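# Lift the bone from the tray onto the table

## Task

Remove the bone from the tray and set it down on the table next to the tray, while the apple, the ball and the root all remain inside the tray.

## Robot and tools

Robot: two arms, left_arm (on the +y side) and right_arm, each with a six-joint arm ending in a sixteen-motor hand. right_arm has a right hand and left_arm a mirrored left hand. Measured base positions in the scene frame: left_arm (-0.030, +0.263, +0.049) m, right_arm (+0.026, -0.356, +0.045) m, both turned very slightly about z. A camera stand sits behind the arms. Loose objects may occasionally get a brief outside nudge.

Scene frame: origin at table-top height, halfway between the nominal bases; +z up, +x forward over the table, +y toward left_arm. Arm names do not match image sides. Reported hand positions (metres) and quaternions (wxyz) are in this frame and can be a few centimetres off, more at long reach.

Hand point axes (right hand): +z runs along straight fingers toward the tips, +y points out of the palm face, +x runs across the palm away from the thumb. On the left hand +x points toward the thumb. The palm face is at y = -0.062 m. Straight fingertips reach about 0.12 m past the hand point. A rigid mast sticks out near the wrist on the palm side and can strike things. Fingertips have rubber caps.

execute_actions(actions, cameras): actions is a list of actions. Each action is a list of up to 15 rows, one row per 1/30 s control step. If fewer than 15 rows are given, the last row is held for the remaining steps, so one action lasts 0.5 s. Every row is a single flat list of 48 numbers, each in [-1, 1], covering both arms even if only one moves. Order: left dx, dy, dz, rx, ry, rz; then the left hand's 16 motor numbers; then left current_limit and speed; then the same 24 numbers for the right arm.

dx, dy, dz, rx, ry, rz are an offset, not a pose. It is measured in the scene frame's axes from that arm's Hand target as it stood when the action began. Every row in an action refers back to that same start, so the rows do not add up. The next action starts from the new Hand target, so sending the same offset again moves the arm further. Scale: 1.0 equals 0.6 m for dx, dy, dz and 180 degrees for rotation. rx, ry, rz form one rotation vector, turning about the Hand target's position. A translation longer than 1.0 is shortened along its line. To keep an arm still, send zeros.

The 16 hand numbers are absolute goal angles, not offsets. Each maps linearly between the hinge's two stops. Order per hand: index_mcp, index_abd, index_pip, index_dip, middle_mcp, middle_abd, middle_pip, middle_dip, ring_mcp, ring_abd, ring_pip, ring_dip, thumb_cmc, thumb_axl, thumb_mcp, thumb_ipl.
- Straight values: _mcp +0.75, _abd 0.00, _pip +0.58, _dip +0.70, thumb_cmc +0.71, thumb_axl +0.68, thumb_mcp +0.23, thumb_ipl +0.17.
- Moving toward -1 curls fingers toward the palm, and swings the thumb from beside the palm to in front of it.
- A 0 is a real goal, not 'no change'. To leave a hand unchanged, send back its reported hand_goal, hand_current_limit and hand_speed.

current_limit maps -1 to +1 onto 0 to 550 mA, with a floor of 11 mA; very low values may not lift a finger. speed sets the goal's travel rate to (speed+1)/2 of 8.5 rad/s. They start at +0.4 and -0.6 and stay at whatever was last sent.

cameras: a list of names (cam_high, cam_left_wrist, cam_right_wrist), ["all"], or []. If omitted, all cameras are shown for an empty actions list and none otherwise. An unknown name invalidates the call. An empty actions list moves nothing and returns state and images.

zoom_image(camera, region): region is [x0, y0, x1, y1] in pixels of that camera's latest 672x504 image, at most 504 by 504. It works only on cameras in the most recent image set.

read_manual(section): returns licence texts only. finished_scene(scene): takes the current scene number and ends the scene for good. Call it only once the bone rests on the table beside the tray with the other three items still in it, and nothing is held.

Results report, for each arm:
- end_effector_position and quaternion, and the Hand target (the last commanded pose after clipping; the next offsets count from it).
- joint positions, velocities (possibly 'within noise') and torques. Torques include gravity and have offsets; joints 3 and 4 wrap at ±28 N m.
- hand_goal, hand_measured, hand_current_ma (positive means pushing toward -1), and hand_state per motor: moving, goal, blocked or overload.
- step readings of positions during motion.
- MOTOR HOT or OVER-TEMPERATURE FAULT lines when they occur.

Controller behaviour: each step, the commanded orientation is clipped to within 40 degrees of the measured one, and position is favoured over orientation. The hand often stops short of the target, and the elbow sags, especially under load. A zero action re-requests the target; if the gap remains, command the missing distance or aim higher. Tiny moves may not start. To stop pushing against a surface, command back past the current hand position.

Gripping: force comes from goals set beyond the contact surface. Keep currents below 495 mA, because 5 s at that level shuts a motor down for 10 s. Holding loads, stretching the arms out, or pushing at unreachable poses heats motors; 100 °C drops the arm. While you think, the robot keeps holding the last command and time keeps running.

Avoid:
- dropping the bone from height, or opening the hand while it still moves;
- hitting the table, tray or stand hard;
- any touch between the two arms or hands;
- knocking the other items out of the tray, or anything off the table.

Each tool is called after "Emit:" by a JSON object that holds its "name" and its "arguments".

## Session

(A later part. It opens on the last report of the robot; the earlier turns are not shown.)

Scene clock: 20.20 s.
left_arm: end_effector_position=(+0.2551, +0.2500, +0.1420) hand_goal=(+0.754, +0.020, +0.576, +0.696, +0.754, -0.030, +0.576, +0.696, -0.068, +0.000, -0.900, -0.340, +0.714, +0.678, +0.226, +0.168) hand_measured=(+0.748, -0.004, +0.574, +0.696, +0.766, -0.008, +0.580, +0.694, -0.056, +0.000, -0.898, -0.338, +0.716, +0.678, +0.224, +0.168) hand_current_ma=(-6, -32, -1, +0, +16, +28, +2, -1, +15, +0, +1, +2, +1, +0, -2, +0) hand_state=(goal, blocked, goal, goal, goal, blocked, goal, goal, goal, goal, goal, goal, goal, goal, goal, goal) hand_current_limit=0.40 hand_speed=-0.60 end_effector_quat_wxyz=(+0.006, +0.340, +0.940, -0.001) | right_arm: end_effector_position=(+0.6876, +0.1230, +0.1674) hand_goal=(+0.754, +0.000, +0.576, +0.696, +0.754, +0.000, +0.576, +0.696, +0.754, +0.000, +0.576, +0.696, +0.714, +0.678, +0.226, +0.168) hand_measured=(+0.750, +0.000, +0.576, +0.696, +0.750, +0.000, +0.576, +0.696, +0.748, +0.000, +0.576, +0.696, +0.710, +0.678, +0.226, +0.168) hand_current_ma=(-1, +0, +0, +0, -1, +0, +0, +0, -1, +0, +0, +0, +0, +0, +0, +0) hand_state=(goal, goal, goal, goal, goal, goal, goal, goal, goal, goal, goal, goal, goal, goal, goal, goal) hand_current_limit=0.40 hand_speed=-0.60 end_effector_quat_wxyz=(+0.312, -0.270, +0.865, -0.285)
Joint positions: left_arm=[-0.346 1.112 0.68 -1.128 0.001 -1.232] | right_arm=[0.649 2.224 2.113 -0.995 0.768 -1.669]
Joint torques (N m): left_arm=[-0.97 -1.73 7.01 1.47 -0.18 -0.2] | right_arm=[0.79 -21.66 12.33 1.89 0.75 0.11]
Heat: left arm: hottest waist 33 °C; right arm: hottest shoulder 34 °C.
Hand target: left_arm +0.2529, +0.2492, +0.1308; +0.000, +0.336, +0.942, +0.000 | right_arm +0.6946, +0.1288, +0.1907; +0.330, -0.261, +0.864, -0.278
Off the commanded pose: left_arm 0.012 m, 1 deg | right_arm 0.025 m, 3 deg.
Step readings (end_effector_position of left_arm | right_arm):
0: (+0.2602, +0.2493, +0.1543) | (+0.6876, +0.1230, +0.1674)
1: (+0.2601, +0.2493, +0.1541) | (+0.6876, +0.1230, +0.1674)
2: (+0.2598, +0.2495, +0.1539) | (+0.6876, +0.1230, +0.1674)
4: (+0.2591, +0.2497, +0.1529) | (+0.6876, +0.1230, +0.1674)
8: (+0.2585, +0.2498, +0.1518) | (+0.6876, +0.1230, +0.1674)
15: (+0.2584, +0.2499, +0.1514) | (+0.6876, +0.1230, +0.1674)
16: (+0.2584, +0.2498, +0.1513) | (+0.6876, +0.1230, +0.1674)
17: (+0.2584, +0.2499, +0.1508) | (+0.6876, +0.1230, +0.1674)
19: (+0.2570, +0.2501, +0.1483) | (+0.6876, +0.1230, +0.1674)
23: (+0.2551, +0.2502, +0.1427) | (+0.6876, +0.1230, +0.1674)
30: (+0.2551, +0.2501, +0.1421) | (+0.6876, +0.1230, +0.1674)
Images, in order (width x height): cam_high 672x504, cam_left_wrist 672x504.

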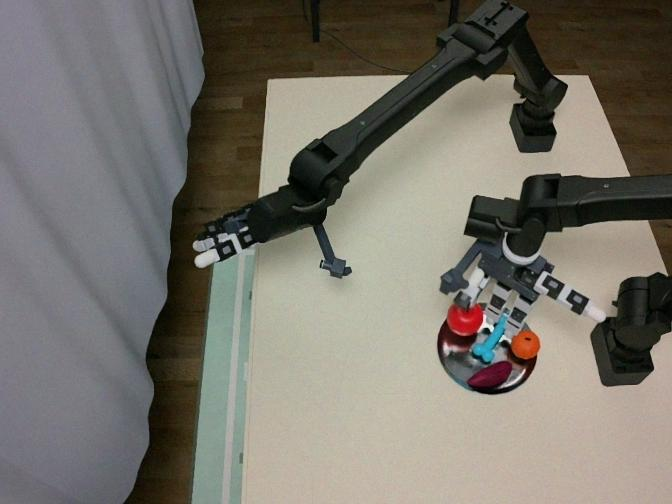

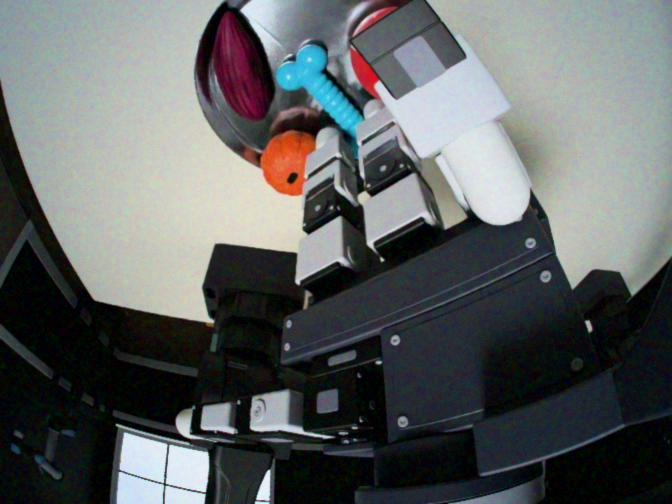

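Emit:
{"name": "execute_actions", "arguments": {"actions": [[[0.0,0.0,-0.012,0,0,0,0.754,0.0,0.576,0.696,0.754,0.0,0.576,0.696,-0.068,0,-0.9,-0.34,0.714,0.678,0.226,0.168,0.4,-0.6,0,0,0,0,0,0,0.754,0,0.576,0.696,0.754,0,0.576,0.696,0.754,0,0.576,0.696,0.714,0.678,0.226,0.168,0.4,-0.6]]], "cameras": ["cam_high", "cam_left_wrist"]}}

Emit:
{"name": "zoom_image", "arguments": {"camera": "cam_left_wrist", "region": [250, 40, 430, 200]}}

Emit:
{"name": "zoom_image", "arguments": {"camera": "cam_high", "region": [460, 300, 540, 380]}}

Scene clock: 21.50 s.
left_arm: end_effector_position=(+0.2570, +0.2490, +0.1358) hand_goal=(+0.754, +0.000, +0.576, +0.696, +0.754, +0.000, +0.576, +0.696, -0.068, +0.000, -0.900, -0.340, +0.714, +0.678, +0.226, +0.168) hand_measured=(+0.750, -0.010, +0.574, +0.696, +0.764, +0.016, +0.580, +0.694, -0.056, +0.000, -0.898, -0.338, +0.716, +0.678, +0.224, +0.168) hand_current_ma=(-3, -8, -1, +0, +13, +19, +3, -1, +15, +0, +1, +2, +1, +0, -2, +0) hand_state=(goal, goal, goal, goal, goal, goal, goal, goal, goal, goal, goal, goal, goal, goal, goal, goal) hand_current_limit=0.40 hand_speed=-0.60 end_effector_quat_wxyz=(+0.009, +0.340, +0.940, -0.001) | right_arm: end_effector_position=(+0.6876, +0.1230, +0.1674) hand_goal=(+0.754, +0.000, +0.576, +0.696, +0.754, +0.000, +0.576, +0.696, +0.754, +0.000, +0.576, +0.696, +0.714, +0.678, +0.226, +0.168) hand_measured=(+0.750, +0.000, +0.576, +0.696, +0.750, +0.000, +0.576, +0.696, +0.748, +0.000, +0.576, +0.696, +0.710, +0.678, +0.226, +0.168) hand_current_ma=(-1, +0, +0, +0, -1, +0, +0, +0, -1, +0, +0, +0, +0, +0, +0, +0) hand_state=(goal, goal, goal, goal, goal, goal, goal, goal, goal, goal, goal, goal, goal, goal, goal, goal) hand_current_limit=0.40 hand_speed=-0.60 end_effector_quat_wxyz=(+0.312, -0.270, +0.865, -0.285)
Joint positions: left_arm=[-0.347 1.123 0.67 -1.101 0.002 -1.232] | right_arm=[0.649 2.224 2.113 -0.995 0.768 -1.669]
Joint torques (N m): left_arm=[-0.44 -1.73 6.75 1.22 -0.2 -0.19] | right_arm=[0.73 -21.66 12.33 1.91 0.75 0.11]
Heat: left arm: hottest waist 33 °C; right arm: hottest shoulder 34 °C.
Hand target: left_arm +0.2529, +0.2492, +0.1237; +0.000, +0.336, +0.942, +0.000 | right_arm +0.6946, +0.1288, +0.1907; +0.330, -0.261, +0.864, -0.278
Off the commanded pose: left_arm 0.013 m, 1 deg | right_arm 0.025 m, 3 deg.
Step readings (end_effector_position of left_arm | right_arm):
0: (+0.2551, +0.2500, +0.1420) | (+0.6876, +0.1230, +0.1674)
1: (+0.2552, +0.2500, +0.1420) | (+0.6876, +0.1230, +0.1674)
2: (+0.2554, +0.2500, +0.1415) | (+0.6876, +0.1230, +0.1674)
4: (+0.2554, +0.2499, +0.1379) | (+0.6876, +0.1230, +0.1674)
8: (+0.2565, +0.2491, +0.1363) | (+0.6876, +0.1230, +0.1674)
15: (+0.2570, +0.2490, +0.1358) | (+0.6876, +0.1230, +0.1674)
Images, in order (width x height): cam_high 672x504, cam_left_wrist 672x504.

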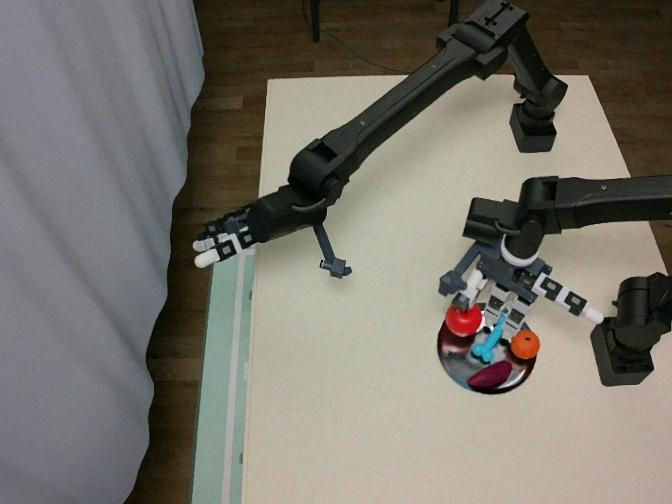

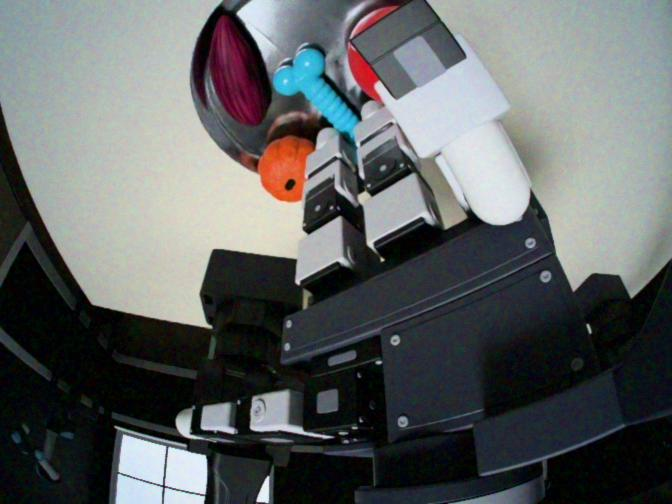

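Scaled by 2.800 from the camera's 672x504 image, which has a finer 960x720 frame.

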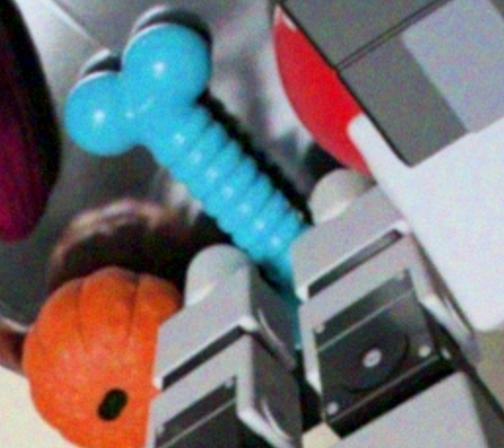

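Scaled by 6.300.

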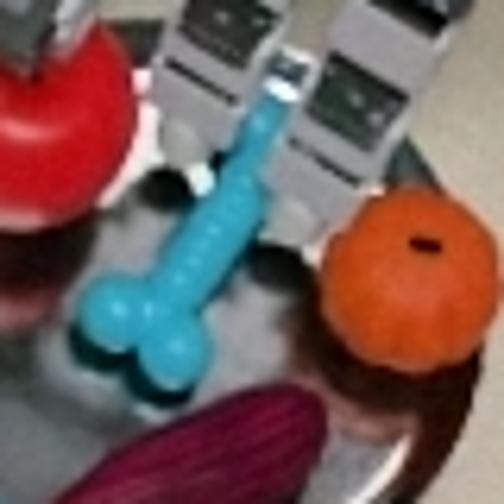

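Emit:
{"name": "execute_actions", "arguments": {"actions": [[[0.0,0.0,0,0,0,0,0.754,-0.1,0.576,0.696,0.754,0.1,0.576,0.696,-0.068,0,-0.9,-0.34,0.714,0.678,0.226,0.168,0.4,-0.85,0,0,0,0,0,0,0.754,0,0.576,0.696,0.754,0,0.576,0.696,0.754,0,0.576,0.696,0.714,0.678,0.226,0.168,0.4,-0.6]],[[0.0,0.0,0,0,0,0,0.754,-0.3,0.576,0.696,0.754,0.3,0.576,0.696,-0.068,0,-0.9,-0.34,0.714,0.678,0.226,0.168,0.4,-0.85,0,0,0,0,0,0,0.754,0,0.576,0.696,0.754,0,0.576,0.696,0.754,0,0.576,0.696,0.714,0.678,0.226,0.168,0.4,-0.6]]], "cameras": ["cam_high", "cam_left_wrist"]}}

Emit:
{"name": "zoom_image", "arguments": {"camera": "cam_left_wrist", "region": [250, 40, 430, 200]}}

Emit:
{"name": "zoom_image", "arguments": {"camera": "cam_high", "region": [460, 300, 540, 380]}}

Scene clock: 23.00 s.
left_arm: end_effector_position=(+0.2572, +0.2495, +0.1356) hand_goal=(+0.754, -0.300, +0.576, +0.696, +0.754, +0.300, +0.576, +0.696, -0.068, +0.000, -0.900, -0.340, +0.714, +0.678, +0.226, +0.168) hand_measured=(+0.754, -0.036, +0.576, +0.696, +0.756, +0.078, +0.578, +0.696, -0.056, +0.000, -0.898, -0.338, +0.716, +0.678, +0.224, +0.168) hand_current_ma=(+0, +385, +0, +0, +2, -385, +2, +0, +15, +0, +1, +2, +1, +0, -2, +0) hand_state=(goal, blocked, goal, goal, goal, blocked, goal, goal, goal, goal, goal, goal, goal, goal, goal, goal) hand_current_limit=0.40 hand_speed=-0.85 end_effector_quat_wxyz=(+0.008, +0.340, +0.940, +0.001) | right_arm: end_effector_position=(+0.6876, +0.1230, +0.1674) hand_goal=(+0.754, +0.000, +0.576, +0.696, +0.754, +0.000, +0.576, +0.696, +0.754, +0.000, +0.576, +0.696, +0.714, +0.678, +0.226, +0.168) hand_measured=(+0.750, +0.000, +0.576, +0.696, +0.750, +0.000, +0.576, +0.696, +0.748, +0.000, +0.576, +0.696, +0.710, +0.678, +0.226, +0.168) hand_current_ma=(-1, +0, +0, +0, -1, +0, +0, +0, -1, +0, +0, +0, +0, +0, +0, +0) hand_state=(goal, goal, goal, goal, goal, goal, goal, goal, goal, goal, goal, goal, goal, goal, goal, goal) hand_current_limit=0.40 hand_speed=-0.60 end_effector_quat_wxyz=(+0.312, -0.270, +0.865, -0.285)
Joint positions: left_arm=[-0.347 1.125 0.67 -1.1 -0.001 -1.234] | right_arm=[0.649 2.224 2.113 -0.995 0.768 -1.669]
Joint torques (N m): left_arm=[-0.67 -2.2 6.76 1.11 -0.08 -0.17] | right_arm=[0.73 -21.66 12.33 1.91 0.75 0.11]
Heat: left arm: hottest waist 33 °C; right arm: hottest shoulder 34 °C.
Hand target: left_arm +0.2529, +0.2492, +0.1237; +0.001, +0.336, +0.942, +0.000 | right_arm +0.6946, +0.1288, +0.1907; +0.330, -0.261, +0.864, -0.278
Off the commanded pose: left_arm 0.013 m, 1 deg | right_arm 0.025 m, 3 deg.
Step readings (end_effector_position of left_arm | right_arm):
0: (+0.2570, +0.2490, +0.1358) | (+0.6876, +0.1230, +0.1674)
1: (+0.2570, +0.2490, +0.1358) | (+0.6876, +0.1230, +0.1674)
2: (+0.2570, +0.2490, +0.1359) | (+0.6876, +0.1230, +0.1674)
4: (+0.2572, +0.2493, +0.1358) | (+0.6876, +0.1230, +0.1674)
8: (+0.2572, +0.2495, +0.1356) | (+0.6876, +0.1230, +0.1674)
15: (+0.2572, +0.2495, +0.1356) | (+0.6876, +0.1230, +0.1674)
16: (+0.2572, +0.2495, +0.1356) | (+0.6876, +0.1230, +0.1674)
17: (+0.2572, +0.2495, +0.1356) | (+0.6876, +0.1230, +0.1674)
19: (+0.2572, +0.2495, +0.1356) | (+0.6876, +0.1230, +0.1674)
23: (+0.2572, +0.2495, +0.1356) | (+0.6876, +0.1230, +0.1674)
30: (+0.2572, +0.2495, +0.1356) | (+0.6876, +0.1230, +0.1674)
Images, in order (width x height): cam_high 672x504, cam_left_wrist 672x504.

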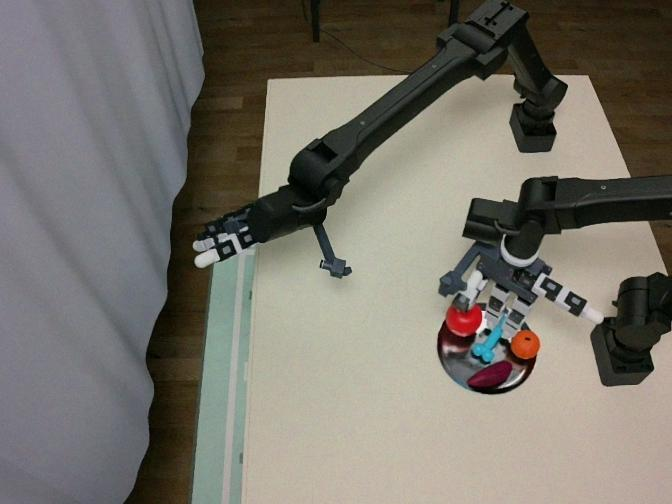

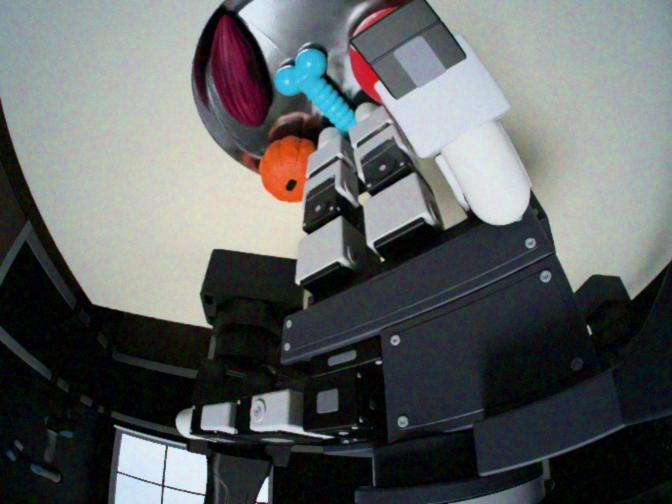

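Scaled by 2.800 from the camera's 672x504 image, which has a finer 960x720 frame.

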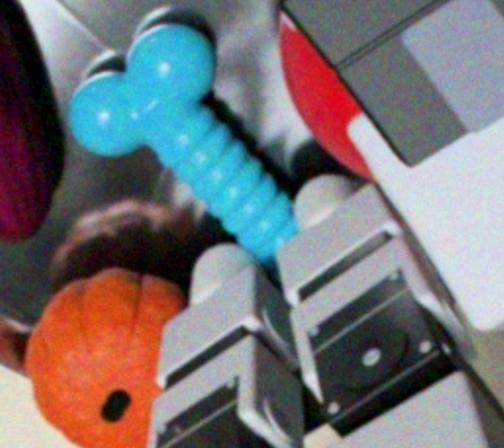

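Scaled by 6.300.

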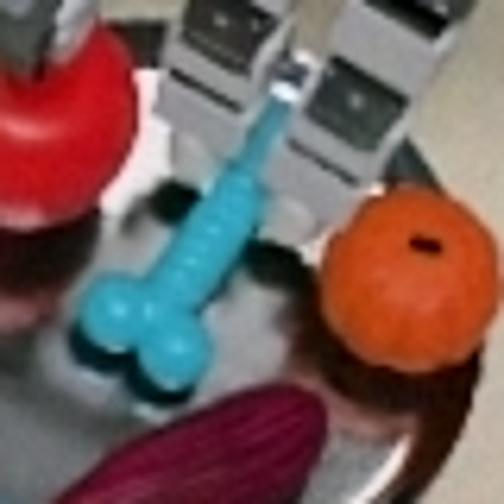

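Emit:
{"name": "execute_actions", "arguments": {"actions": [[[0.0,0.0,0.04,0,0,0,0.754,-0.3,0.576,0.696,0.754,0.3,0.576,0.696,-0.068,0,-0.9,-0.34,0.714,0.678,0.226,0.168,0.4,-0.85,0,0,0,0,0,0,0.754,0,0.576,0.696,0.754,0,0.576,0.696,0.754,0,0.576,0.696,0.714,0.678,0.226,0.168,0.4,-0.6]],[[0.0,0.0,0.06,0,0,0,0.754,-0.3,0.576,0.696,0.754,0.3,0.576,0.696,-0.068,0,-0.9,-0.34,0.714,0.678,0.226,0.168,0.4,-0.85,0,0,0,0,0,0,0.754,0,0.576,0.696,0.754,0,0.576,0.696,0.754,0,0.576,0.696,0.714,0.678,0.226,0.168,0.4,-0.6]],[[0.0,0.0,0.06,0,0,0,0.754,-0.3,0.576,0.696,0.754,0.3,0.576,0.696,-0.068,0,-0.9,-0.34,0.714,0.678,0.226,0.168,0.4,-0.85,0,0,0,0,0,0,0.754,0,0.576,0.696,0.754,0,0.576,0.696,0.754,0,0.576,0.696,0.714,0.678,0.226,0.168,0.4,-0.6]]], "cameras": ["cam_high", "cam_left_wrist"]}}

Emit:
{"name": "zoom_image", "arguments": {"camera": "cam_left_wrist", "region": [250, 40, 430, 200]}}

Emit:
{"name": "zoom_image", "arguments": {"camera": "cam_high", "region": [440, 290, 550, 400]}}

Scene clock: 25.03 s.
left_arm: end_effector_position=(+0.2415, +0.2553, +0.2011) hand_goal=(+0.754, -0.300, +0.576, +0.696, +0.754, +0.300, +0.576, +0.696, -0.068, +0.000, -0.900, -0.340, +0.714, +0.678, +0.226, +0.168) hand_measured=(+0.742, -0.040, +0.572, +0.694, +0.760, +0.078, +0.580, +0.698, -0.056, +0.000, -0.898, -0.338, +0.716, +0.678, +0.224, +0.168) hand_current_ma=(-15, +385, -4, -1, +6, -385, +3, +1, +15, +0, +1, +2, +1, +0, -3, +0) hand_state=(goal, blocked, goal, goal, goal, blocked, goal, goal, goal, goal, goal, goal, goal, goal, goal, goal) hand_current_limit=0.40 hand_speed=-0.85 end_effector_quat_wxyz=(-0.018, +0.340, +0.940, +0.001) | right_arm: end_effector_position=(+0.6876, +0.1230, +0.1674) hand_goal=(+0.754, +0.000, +0.576, +0.696, +0.754, +0.000, +0.576, +0.696, +0.754, +0.000, +0.576, +0.696, +0.714, +0.678, +0.226, +0.168) hand_measured=(+0.750, +0.000, +0.576, +0.696, +0.750, +0.000, +0.576, +0.696, +0.748, +0.000, +0.576, +0.696, +0.710, +0.678, +0.226, +0.168) hand_current_ma=(-1, +0, +0, +0, -1, +0, +0, +0, -1, +0, +0, +0, +0, +0, +0, +0) hand_state=(goal, goal, goal, goal, goal, goal, goal, goal, goal, goal, goal, goal, goal, goal, goal, goal) hand_current_limit=0.40 hand_speed=-0.60 end_effector_quat_wxyz=(+0.312, -0.270, +0.865, -0.285)
Joint positions: left_arm=[-0.347 1.039 0.796 -1.363 -0.001 -1.234] | right_arm=[0.649 2.224 2.113 -0.995 0.768 -1.669]
Joint torques (N m): left_arm=[-1.03 -3.31 13.39 -0.35 -0.08 -0.21] | right_arm=[0.79 -21.66 12.34 1.89 0.74 0.11]
Heat: left arm: hottest waist 33 °C; right arm: hottest shoulder 34 °C.
Hand target: left_arm +0.2528, +0.2492, +0.2196; +0.000, +0.336, +0.942, +0.000 | right_arm +0.6946, +0.1288, +0.1907; +0.330, -0.261, +0.864, -0.278
Off the commanded pose: left_arm 0.022 m, 2 deg | right_arm 0.025 m, 3 deg.
Step readings (end_effector_position of left_arm | right_arm):
0: (+0.2572, +0.2495, +0.1356) | (+0.6876, +0.1230, +0.1674)
1: (+0.2572, +0.2495, +0.1356) | (+0.6876, +0.1230, +0.1674)
2: (+0.2569, +0.2496, +0.1356) | (+0.6876, +0.1230, +0.1674)
4: (+0.2555, +0.2501, +0.1357) | (+0.6876, +0.1230, +0.1674)
8: (+0.2518, +0.2515, +0.1372) | (+0.6876, +0.1230, +0.1674)
15: (+0.2492, +0.2524, +0.1377) | (+0.6876, +0.1230, +0.1674)
16: (+0.2489, +0.2525, +0.1378) | (+0.6876, +0.1230, +0.1674)
17: (+0.2477, +0.2530, +0.1390) | (+0.6876, +0.1230, +0.1674)
19: (+0.2437, +0.2545, +0.1439) | (+0.6876, +0.1230, +0.1674)
23: (+0.2403, +0.2557, +0.1576) | (+0.6876, +0.1230, +0.1674)
30: (+0.2398, +0.2559, +0.1641) | (+0.6876, +0.1230, +0.1674)
31: (+0.2394, +0.2561, +0.1644) | (+0.6876, +0.1230, +0.1674)
32: (+0.2380, +0.2566, +0.1656) | (+0.6876, +0.1230, +0.1674)
34: (+0.2363, +0.2572, +0.1720) | (+0.6876, +0.1230, +0.1674)
38: (+0.2400, +0.2559, +0.1908) | (+0.6876, +0.1230, +0.1674)
45: (+0.2424, +0.2550, +0.2011) | (+0.6876, +0.1230, +0.1674)
Images, in order (width x height): cam_high 672x504, cam_left_wrist 672x504.

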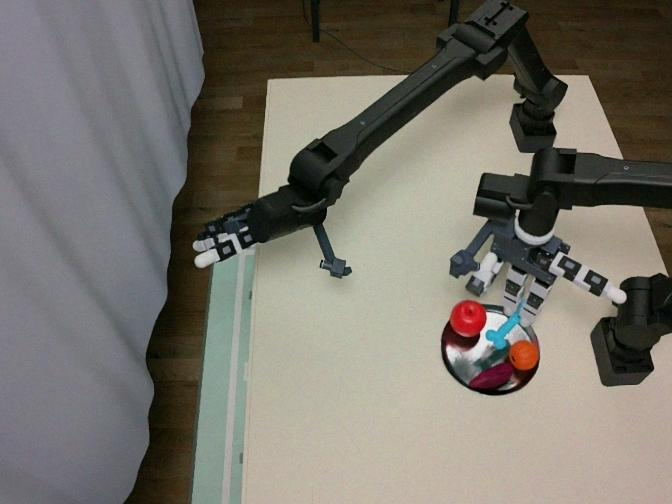

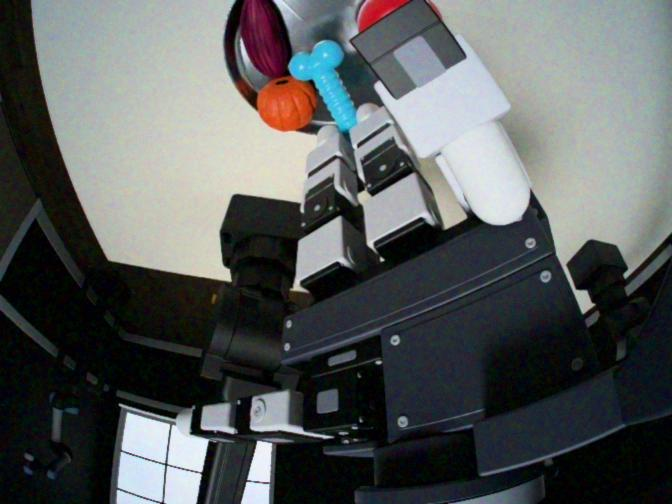

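Scaled by 2.800 from the camera's 672x504 image, which has a finer 960x720 frame.

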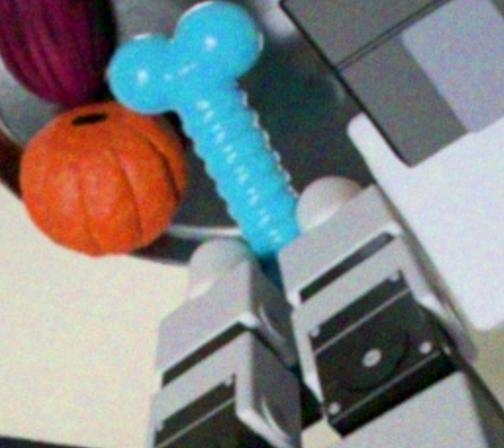

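Scaled by 4.582.

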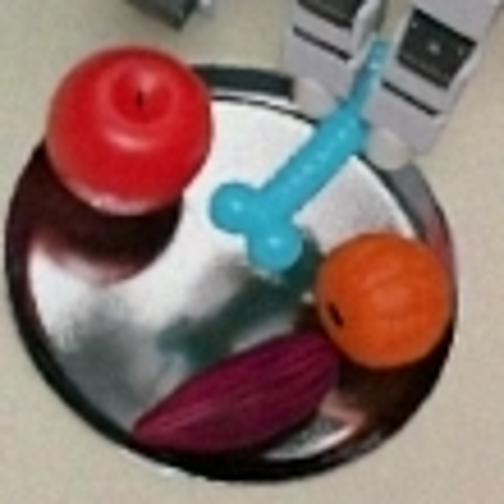

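Emit:
{"name": "execute_actions", "arguments": {"actions": [[[0.01,0.04,0.06,0,0,0,0.754,-0.3,0.576,0.696,0.754,0.3,0.576,0.696,-0.068,0,-0.9,-0.34,0.714,0.678,0.226,0.168,0.4,-0.85,0,0,0,0,0,0,0.754,0,0.576,0.696,0.754,0,0.576,0.696,0.754,0,0.576,0.696,0.714,0.678,0.226,0.168,0.4,-0.6]],[[0.015,0.1,0,0,0,0,0.754,-0.3,0.576,0.696,0.754,0.3,0.576,0.696,-0.068,0,-0.9,-0.34,0.714,0.678,0.226,0.168,0.4,-0.85,0,0,0,0,0,0,0.754,0,0.576,0.696,0.754,0,0.576,0.696,0.754,0,0.576,0.696,0.714,0.678,0.226,0.168,0.4,-0.6]],[[0.015,0.11,0,0,0,0,0.754,-0.3,0.576,0.696,0.754,0.3,0.576,0.696,-0.068,0,-0.9,-0.34,0.714,0.678,0.226,0.168,0.4,-0.85,0,0,0,0,0,0,0.754,0,0.576,0.696,0.754,0,0.576,0.696,0.754,0,0.576,0.696,0.714,0.678,0.226,0.168,0.4,-0.6]],[[0.015,0.09,-0.03,0,0,0,0.754,-0.3,0.576,0.696,0.754,0.3,0.576,0.696,-0.068,0,-0.9,-0.34,0.714,0.678,0.226,0.168,0.4,-0.85,0,0,0,0,0,0,0.754,0,0.576,0.696,0.754,0,0.576,0.696,0.754,0,0.576,0.696,0.714,0.678,0.226,0.168,0.4,-0.6]],[[0,0.03,-0.07,0,0,0,0.754,-0.3,0.576,0.696,0.754,0.3,0.576,0.696,-0.068,0,-0.9,-0.34,0.714,0.678,0.226,0.168,0.4,-0.85,0,0,0,0,0,0,0.754,0,0.576,0.696,0.754,0,0.576,0.696,0.754,0,0.576,0.696,0.714,0.678,0.226,0.168,0.4,-0.6]]], "cameras": ["cam_high", "cam_left_wrist"]}}

Emit:
{"name": "zoom_image", "arguments": {"camera": "cam_high", "region": [430, 300, 610, 500]}}

Scene clock: 28.37 s.
left_arm: end_effector_position=(+0.2856, +0.4696, +0.2015) hand_goal=(+0.754, -0.300, +0.576, +0.696, +0.754, +0.300, +0.576, +0.696, -0.068, +0.000, -0.900, -0.340, +0.714, +0.678, +0.226, +0.168) hand_measured=(+0.742, -0.040, +0.572, +0.694, +0.764, +0.078, +0.584, +0.700, -0.056, +0.000, -0.898, -0.338, +0.714, +0.678, +0.224, +0.168) hand_current_ma=(-15, +385, -4, -1, +12, -385, +7, +2, +15, +0, +1, +2, +0, +0, -3, +0) hand_state=(goal, blocked, goal, goal, goal, blocked, goal, goal, goal, goal, goal, goal, goal, goal, goal, goal) hand_current_limit=0.40 hand_speed=-0.85 end_effector_quat_wxyz=(+0.001, +0.332, +0.943, +0.002) | right_arm: end_effector_position=(+0.6876, +0.1230, +0.1674) hand_goal=(+0.754, +0.000, +0.576, +0.696, +0.754, +0.000, +0.576, +0.696, +0.754, +0.000, +0.576, +0.696, +0.714, +0.678, +0.226, +0.168) hand_measured=(+0.750, +0.000, +0.576, +0.696, +0.750, +0.000, +0.576, +0.696, +0.748, +0.000, +0.576, +0.696, +0.710, +0.678, +0.226, +0.168) hand_current_ma=(-1, +0, +0, +0, -1, +0, +0, +0, -1, +0, +0, +0, +0, +0, +0, +0) hand_state=(goal, goal, goal, goal, goal, goal, goal, goal, goal, goal, goal, goal, goal, goal, goal, goal) hand_current_limit=0.40 hand_speed=-0.60 end_effector_quat_wxyz=(+0.312, -0.270, +0.865, -0.285)
Joint positions: left_arm=[0.433 1.177 0.893 -1.283 -0.002 -0.471] | right_arm=[0.649 2.224 2.113 -0.995 0.768 -1.669]
Joint torques (N m): left_arm=[0.56 -4.48 8.32 0.87 0 0.14] | right_arm=[0.79 -21.66 12.31 1.92 0.74 0.11]
Heat: left arm: hottest waist 33 °C; right arm: hottest shoulder 35 °C.
Hand target: left_arm +0.2858, +0.4713, +0.1956; +0.000, +0.336, +0.942, +0.000 | right_arm +0.6946, +0.1288, +0.1907; +0.330, -0.261, +0.864, -0.278
Off the commanded pose: left_arm 0.006 m, 1 deg | right_arm 0.025 m, 3 deg.
Step readings (end_effector_position of left_arm | right_arm):
0: (+0.2415, +0.2553, +0.2011) | (+0.6876, +0.1230, +0.1674)
1: (+0.2413, +0.2554, +0.2013) | (+0.6876, +0.1230, +0.1674)
2: (+0.2400, +0.2564, +0.2024) | (+0.6876, +0.1230, +0.1674)
4: (+0.2389, +0.2614, +0.2087) | (+0.6876, +0.1230, +0.1674)
8: (+0.2419, +0.2732, +0.2263) | (+0.6876, +0.1230, +0.1674)
15: (+0.2457, +0.2750, +0.2364) | (+0.6876, +0.1230, +0.1674)
16: (+0.2457, +0.2755, +0.2364) | (+0.6876, +0.1230, +0.1674)
17: (+0.2463, +0.2777, +0.2362) | (+0.6876, +0.1230, +0.1674)
19: (+0.2482, +0.2931, +0.2369) | (+0.6876, +0.1230, +0.1674)
23: (+0.2485, +0.3269, +0.2384) | (+0.6876, +0.1230, +0.1674)
30: (+0.2522, +0.3323, +0.2370) | (+0.6876, +0.1230, +0.1674)
31: (+0.2528, +0.3329, +0.2370) | (+0.6876, +0.1230, +0.1674)
32: (+0.2534, +0.3351, +0.2368) | (+0.6876, +0.1230, +0.1674)
34: (+0.2522, +0.3524, +0.2372) | (+0.6876, +0.1230, +0.1674)
38: (+0.2468, +0.3889, +0.2376) | (+0.6876, +0.1230, +0.1674)
45: (+0.2553, +0.3942, +0.2356) | (+0.6876, +0.1230, +0.1674)
46: (+0.2562, +0.3945, +0.2354) | (+0.6876, +0.1230, +0.1674)
47: (+0.2569, +0.3962, +0.2346) | (+0.6876, +0.1230, +0.1674)
49: (+0.2576, +0.4098, +0.2318) | (+0.6876, +0.1230, +0.1674)
53: (+0.2551, +0.4399, +0.2222) | (+0.6876, +0.1230, +0.1674)
60: (+0.2608, +0.4440, +0.2146) | (+0.6876, +0.1230, +0.1674)
61: (+0.2619, +0.4441, +0.2150) | (+0.6876, +0.1230, +0.1674)
62: (+0.2644, +0.4454, +0.2152) | (+0.6876, +0.1230, +0.1674)
64: (+0.2718, +0.4521, +0.2145) | (+0.6876, +0.1230, +0.1674)
68: (+0.2811, +0.4664, +0.2083) | (+0.6876, +0.1230, +0.1674)
75: (+0.2845, +0.4695, +0.2014) | (+0.6876, +0.1230, +0.1674)
Images, in order (width x height): cam_high 672x504, cam_left_wrist 672x504.

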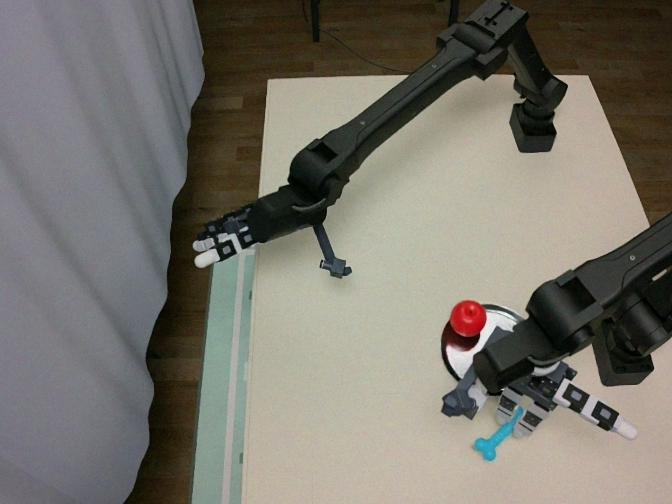

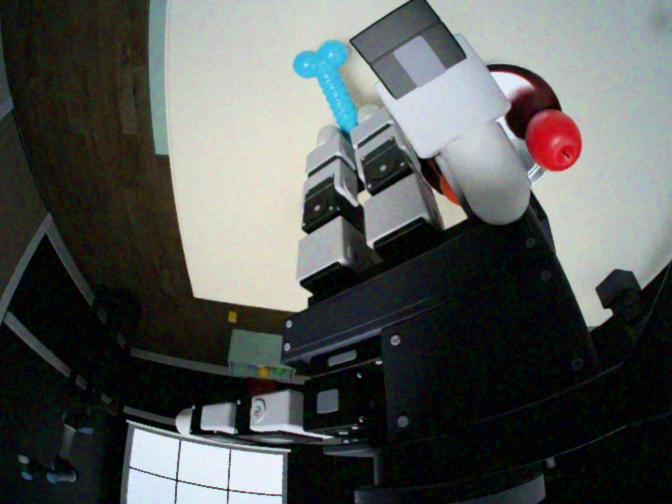

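Scaled by 2.520.

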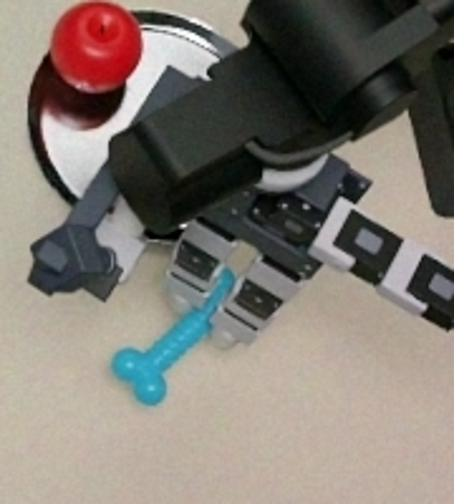

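Emit:
{"name": "execute_actions", "arguments": {"actions": [[[0,0,-0.055,0,0,0,0.754,-0.3,0.576,0.696,0.754,0.3,0.576,0.696,-0.068,0,-0.9,-0.34,0.714,0.678,0.226,0.168,0.4,-0.85,0,0,0,0,0,0,0.754,0,0.576,0.696,0.754,0,0.576,0.696,0.754,0,0.576,0.696,0.714,0.678,0.226,0.168,0.4,-0.6]],[[0,0,-0.042,0,0,0,0.754,-0.3,0.576,0.696,0.754,0.3,0.576,0.696,-0.068,0,-0.9,-0.34,0.714,0.678,0.226,0.168,0.4,-0.85,0,0,0,0,0,0,0.754,0,0.576,0.696,0.754,0,0.576,0.696,0.754,0,0.576,0.696,0.714,0.678,0.226,0.168,0.4,-0.6]],[[0,0,-0.012,0,0,0,0.754,-0.3,0.576,0.696,0.754,0.3,0.576,0.696,-0.068,0,-0.9,-0.34,0.714,0.678,0.226,0.168,0.4,-0.85,0,0,0,0,0,0,0.754,0,0.576,0.696,0.754,0,0.576,0.696,0.754,0,0.576,0.696,0.714,0.678,0.226,0.168,0.4,-0.6]]], "cameras": ["cam_high", "cam_left_wrist"]}}

Emit:
{"name": "zoom_image", "arguments": {"camera": "cam_high", "region": [450, 380, 550, 480]}}

Emit:
{"name": "zoom_image", "arguments": {"camera": "cam_left_wrist", "region": [270, 20, 410, 160]}}

Scene clock: 30.37 s.
left_arm: end_effector_position=(+0.2868, +0.4699, +0.1370) hand_goal=(+0.754, -0.300, +0.576, +0.696, +0.754, +0.300, +0.576, +0.696, -0.068, +0.000, -0.900, -0.340, +0.714, +0.678, +0.226, +0.168) hand_measured=(+0.742, -0.040, +0.570, +0.694, +0.764, +0.078, +0.584, +0.700, -0.056, +0.000, -0.898, -0.338, +0.714, +0.678, +0.224, +0.168) hand_current_ma=(-16, +385, -4, -1, +12, -385, +7, +2, +15, +0, +1, +2, +0, +0, -3, +0) hand_state=(goal, blocked, goal, goal, goal, blocked, goal, goal, goal, goal, goal, goal, goal, goal, goal, goal) hand_current_limit=0.40 hand_speed=-0.85 end_effector_quat_wxyz=(+0.002, +0.332, +0.943, +0.002) | right_arm: end_effector_position=(+0.6876, +0.1230, +0.1674) hand_goal=(+0.754, +0.000, +0.576, +0.696, +0.754, +0.000, +0.576, +0.696, +0.754, +0.000, +0.576, +0.696, +0.714, +0.678, +0.226, +0.168) hand_measured=(+0.750, +0.000, +0.576, +0.696, +0.750, +0.000, +0.576, +0.696, +0.748, +0.000, +0.576, +0.696, +0.710, +0.678, +0.226, +0.168) hand_current_ma=(-1, +0, +0, +0, -1, +0, +0, +0, -1, +0, +0, +0, +0, +0, +0, +0) hand_state=(goal, goal, goal, goal, goal, goal, goal, goal, goal, goal, goal, goal, goal, goal, goal, goal) hand_current_limit=0.40 hand_speed=-0.60 end_effector_quat_wxyz=(+0.312, -0.270, +0.865, -0.285)
Joint positions: left_arm=[0.433 1.253 0.772 -1.084 -0.001 -0.469] | right_arm=[0.649 2.224 2.113 -0.995 0.768 -1.669]
Joint torques (N m): left_arm=[0.79 -4.54 7.53 0.96 -0.06 0.14] | right_arm=[0.85 -21.6 12.33 1.89 0.75 0.11]
Heat: left arm: hottest waist 33 °C; right arm: hottest shoulder 35 °C.
Hand target: left_arm +0.2858, +0.4712, +0.1302; +0.000, +0.336, +0.942, +0.000 | right_arm +0.6946, +0.1288, +0.1907; +0.330, -0.261, +0.864, -0.278
Off the commanded pose: left_arm 0.007 m, 1 deg | right_arm 0.025 m, 3 deg.
Step readings (end_effector_position of left_arm | right_arm):
0: (+0.2856, +0.4695, +0.2015) | (+0.6876, +0.1230, +0.1674)
1: (+0.2856, +0.4696, +0.2013) | (+0.6876, +0.1230, +0.1674)
2: (+0.2863, +0.4699, +0.1998) | (+0.6876, +0.1230, +0.1674)
4: (+0.2872, +0.4703, +0.1933) | (+0.6876, +0.1230, +0.1674)
8: (+0.2832, +0.4683, +0.1738) | (+0.6876, +0.1230, +0.1674)
15: (+0.2845, +0.4689, +0.1661) | (+0.6876, +0.1230, +0.1674)
16: (+0.2850, +0.4691, +0.1662) | (+0.6876, +0.1230, +0.1674)
17: (+0.2858, +0.4695, +0.1655) | (+0.6876, +0.1230, +0.1674)
19: (+0.2872, +0.4701, +0.1617) | (+0.6876, +0.1230, +0.1674)
23: (+0.2853, +0.4692, +0.1483) | (+0.6876, +0.1230, +0.1674)
30: (+0.2854, +0.4693, +0.1421) | (+0.6876, +0.1230, +0.1674)
31: (+0.2857, +0.4694, +0.1422) | (+0.6876, +0.1230, +0.1674)
32: (+0.2861, +0.4696, +0.1422) | (+0.6876, +0.1230, +0.1674)
34: (+0.2869, +0.4699, +0.1416) | (+0.6876, +0.1230, +0.1674)
38: (+0.2869, +0.4699, +0.1386) | (+0.6876, +0.1230, +0.1674)
45: (+0.2868, +0.4699, +0.1370) | (+0.6876, +0.1230, +0.1674)
Images, in order (width x height): cam_high 672x504, cam_left_wrist 672x504.

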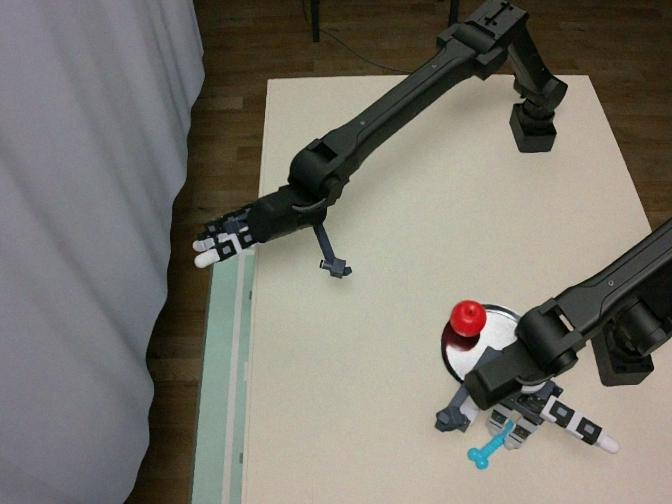

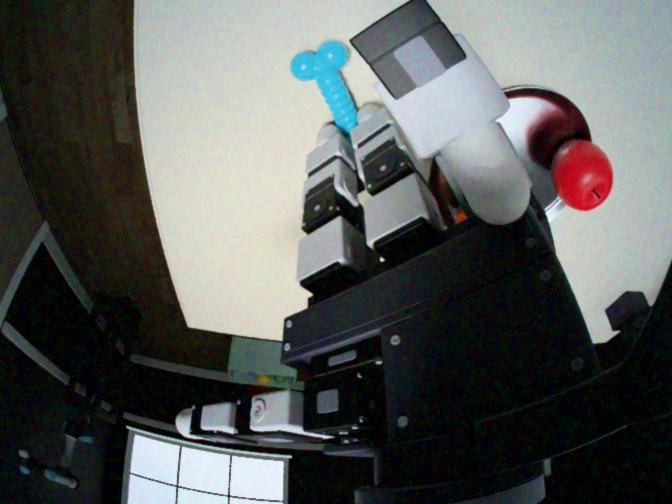

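Scaled by 5.040.

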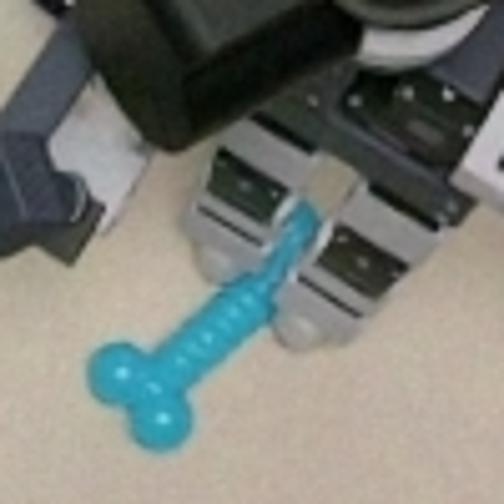

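Scaled by 3.600 from the camera's 672x504 image, which has a finer 960x720 frame.

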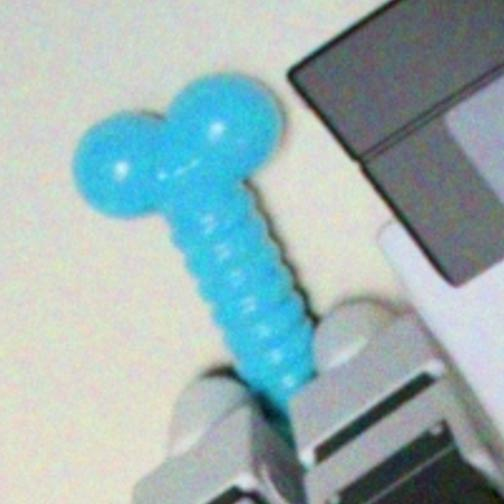

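Near the table; lower the last few mm.

Emit:
{"name": "execute_actions", "arguments": {"actions": [[[0,0,-0.011,0,0,0,0.754,-0.3,0.576,0.696,0.754,0.3,0.576,0.696,-0.068,0,-0.9,-0.34,0.714,0.678,0.226,0.168,0.4,-0.85,0,0,0,0,0,0,0.754,0,0.576,0.696,0.754,0,0.576,0.696,0.754,0,0.576,0.696,0.714,0.678,0.226,0.168,0.4,-0.6]]], "cameras": ["cam_left_wrist"]}}

Emit:
{"name": "zoom_image", "arguments": {"camera": "cam_left_wrist", "region": [270, 20, 410, 160]}}

Scene clock: 31.17 s.
left_arm: end_effector_position=(+0.2878, +0.4703, +0.1353) hand_goal=(+0.754, -0.300, +0.576, +0.696, +0.754, +0.300, +0.576, +0.696, -0.068, +0.000, -0.900, -0.340, +0.714, +0.678, +0.226, +0.168) hand_measured=(+0.746, -0.040, +0.572, +0.694, +0.768, +0.078, +0.584, +0.700, -0.056, +0.000, -0.898, -0.338, +0.714, +0.678, +0.224, +0.168) hand_current_ma=(-10, +385, -4, -1, +18, -385, +7, +2, +15, +0, +1, +2, +0, +0, -3, +0) hand_state=(goal, blocked, goal, goal, goal, blocked, goal, goal, goal, goal, goal, goal, goal, goal, goal, goal) hand_current_limit=0.40 hand_speed=-0.85 end_effector_quat_wxyz=(+0.004, +0.332, +0.943, +0.004) | right_arm: end_effector_position=(+0.6876, +0.1230, +0.1674) hand_goal=(+0.754, +0.000, +0.576, +0.696, +0.754, +0.000, +0.576, +0.696, +0.754, +0.000, +0.576, +0.696, +0.714, +0.678, +0.226, +0.168) hand_measured=(+0.750, +0.000, +0.576, +0.696, +0.750, +0.000, +0.576, +0.696, +0.748, +0.000, +0.576, +0.696, +0.710, +0.678, +0.226, +0.168) hand_current_ma=(-1, +0, +0, +0, -1, +0, +0, +0, -1, +0, +0, +0, +0, +0, +0, +0) hand_state=(goal, goal, goal, goal, goal, goal, goal, goal, goal, goal, goal, goal, goal, goal, goal, goal) hand_current_limit=0.40 hand_speed=-0.60 end_effector_quat_wxyz=(+0.312, -0.270, +0.865, -0.285)
Joint positions: left_arm=[0.433 1.255 0.768 -1.072 -0.001 -0.469] | right_arm=[0.649 2.224 2.113 -0.995 0.768 -1.669]
Joint torques (N m): left_arm=[0.32 -4.25 6.97 1.24 -0.02 0.11] | right_arm=[0.79 -21.66 12.33 1.89 0.75 0.11]
Heat: left arm: hottest waist 33 °C; right arm: hottest shoulder 35 °C.
Hand target: left_arm +0.2859, +0.4713, +0.1236; +0.000, +0.336, +0.942, +0.000 | right_arm +0.6946, +0.1288, +0.1907; +0.330, -0.261, +0.864, -0.278
Off the commanded pose: left_arm 0.012 m, 1 deg | right_arm 0.025 m, 3 deg.
Step readings (end_effector_position of left_arm | right_arm):
0: (+0.2868, +0.4699, +0.1370) | (+0.6876, +0.1230, +0.1674)
1: (+0.2868, +0.4699, +0.1370) | (+0.6876, +0.1230, +0.1674)
2: (+0.2870, +0.4700, +0.1367) | (+0.6876, +0.1230, +0.1674)
4: (+0.2874, +0.4702, +0.1357) | (+0.6876, +0.1230, +0.1674)
8: (+0.2876, +0.4702, +0.1352) | (+0.6876, +0.1230, +0.1674)
15: (+0.2878, +0.4703, +0.1353) | (+0.6876, +0.1230, +0.1674)
Images, in order (width x height): cam_left_wrist 672x504.

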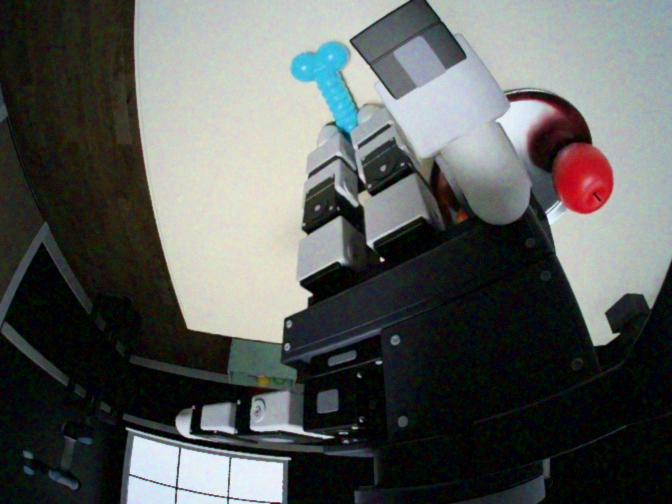

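Scaled by 3.600 from the camera's 672x504 image, which has a finer 960x720 frame.

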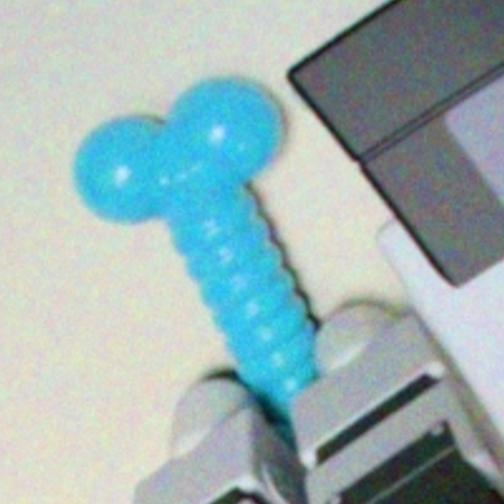

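Emit:
{"name": "execute_actions", "arguments": {"actions": [[[0,0,0.006,0,0,0,0.754,-0.08,0.576,0.696,0.754,0.1,0.576,0.696,-0.068,0,-0.9,-0.34,0.714,0.678,0.226,0.168,0.4,-0.9,0,0,0,0,0,0,0.754,0,0.576,0.696,0.754,0,0.576,0.696,0.754,0,0.576,0.696,0.714,0.678,0.226,0.168,0.4,-0.6]],[[0,0,0,0,0,0,0.754,0.1,0.576,0.696,0.754,-0.06,0.576,0.696,-0.068,0,-0.9,-0.34,0.714,0.678,0.226,0.168,0.4,-0.85,0,0,0,0,0,0,0.754,0,0.576,0.696,0.754,0,0.576,0.696,0.754,0,0.576,0.696,0.714,0.678,0.226,0.168,0.4,-0.6]]], "cameras": ["cam_high", "cam_left_wrist"]}}

Emit:
{"name": "zoom_image", "arguments": {"camera": "cam_left_wrist", "region": [270, 20, 410, 160]}}

Scene clock: 32.57 s.
left_arm: end_effector_position=(+0.2878, +0.4703, +0.1352) hand_goal=(+0.754, +0.100, +0.576, +0.696, +0.754, -0.060, +0.576, +0.696, -0.068, +0.000, -0.900, -0.340, +0.714, +0.678, +0.226, +0.168) hand_measured=(+0.748, +0.096, +0.572, +0.694, +0.756, -0.056, +0.578, +0.698, -0.056, +0.000, -0.898, -0.338, +0.714, +0.678, +0.224, +0.168) hand_current_ma=(-5, -2, -2, -1, +1, +2, +1, +2, +15, +0, +1, +2, +0, +0, -3, +0) hand_state=(goal, goal, goal, goal, goal, goal, goal, goal, goal, goal, goal, goal, goal, goal, goal, goal) hand_current_limit=0.40 hand_speed=-0.85 end_effector_quat_wxyz=(+0.004, +0.332, +0.943, +0.004) | right_arm: end_effector_position=(+0.6876, +0.1230, +0.1674) hand_goal=(+0.754, +0.000, +0.576, +0.696, +0.754, +0.000, +0.576, +0.696, +0.754, +0.000, +0.576, +0.696, +0.714, +0.678, +0.226, +0.168) hand_measured=(+0.750, +0.000, +0.576, +0.696, +0.750, +0.000, +0.576, +0.696, +0.748, +0.000, +0.576, +0.696, +0.710, +0.678, +0.226, +0.168) hand_current_ma=(-1, +0, +0, +0, -1, +0, +0, +0, -1, +0, +0, +0, +0, +0, +0, +0) hand_state=(goal, goal, goal, goal, goal, goal, goal, goal, goal, goal, goal, goal, goal, goal, goal, goal) hand_current_limit=0.40 hand_speed=-0.60 end_effector_quat_wxyz=(+0.312, -0.270, +0.865, -0.285)
Joint positions: left_arm=[0.433 1.255 0.768 -1.072 0 -0.469] | right_arm=[0.649 2.224 2.113 -0.995 0.768 -1.669]
Joint torques (N m): left_arm=[0.62 -4.48 7.46 0.92 -0.06 0.13] | right_arm=[0.79 -21.71 12.33 1.91 0.75 0.11]
Heat: left arm: hottest waist 33 °C; right arm: hottest shoulder 35 °C.
Hand target: left_arm +0.2859, +0.4712, +0.1273; +0.000, +0.336, +0.942, +0.000 | right_arm +0.6946, +0.1288, +0.1907; +0.330, -0.261, +0.864, -0.278
Off the commanded pose: left_arm 0.008 m, 1 deg | right_arm 0.025 m, 3 deg.
Step readings (end_effector_position of left_arm | right_arm):
0: (+0.2878, +0.4703, +0.1353) | (+0.6876, +0.1230, +0.1674)
1: (+0.2878, +0.4703, +0.1353) | (+0.6876, +0.1230, +0.1674)
2: (+0.2878, +0.4703, +0.1353) | (+0.6876, +0.1230, +0.1674)
4: (+0.2878, +0.4703, +0.1353) | (+0.6876, +0.1230, +0.1674)
8: (+0.2878, +0.4703, +0.1353) | (+0.6876, +0.1230, +0.1674)
15: (+0.2878, +0.4703, +0.1353) | (+0.6876, +0.1230, +0.1674)
16: (+0.2878, +0.4703, +0.1353) | (+0.6876, +0.1230, +0.1674)
17: (+0.2878, +0.4703, +0.1353) | (+0.6876, +0.1230, +0.1674)
19: (+0.2878, +0.4703, +0.1353) | (+0.6876, +0.1230, +0.1674)
23: (+0.2878, +0.4703, +0.1352) | (+0.6876, +0.1230, +0.1674)
30: (+0.2878, +0.4703, +0.1352) | (+0.6876, +0.1230, +0.1674)
Images, in order (width x height): cam_high 672x504, cam_left_wrist 672x504.

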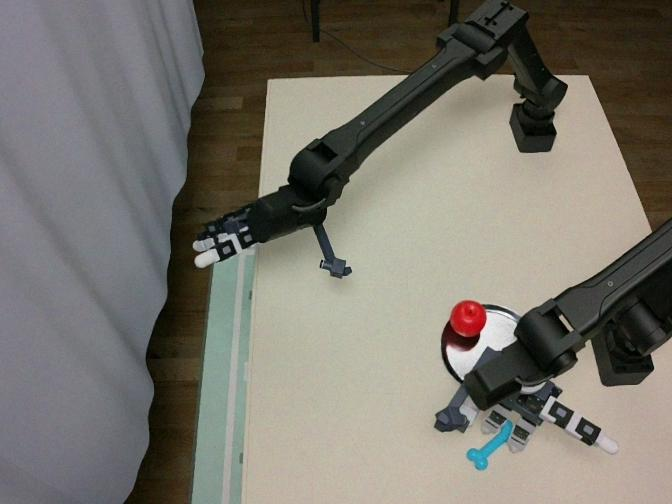

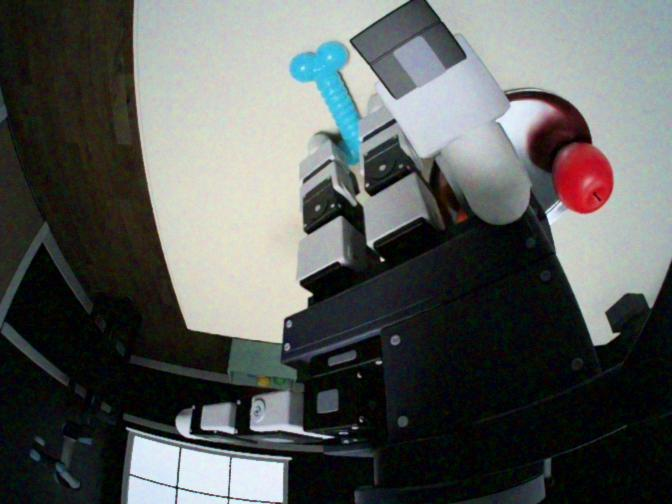

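Scaled by 3.600 from the camera's 672x504 image, which has a finer 960x720 frame.

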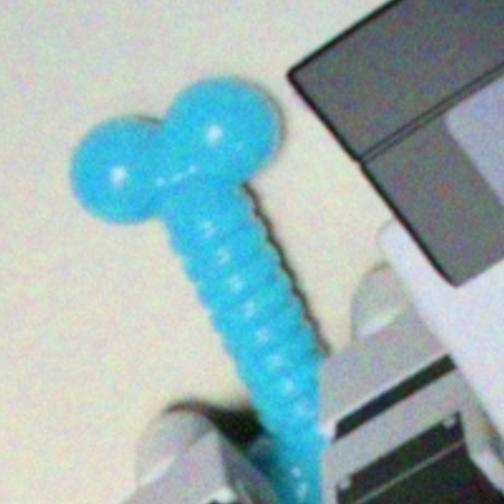

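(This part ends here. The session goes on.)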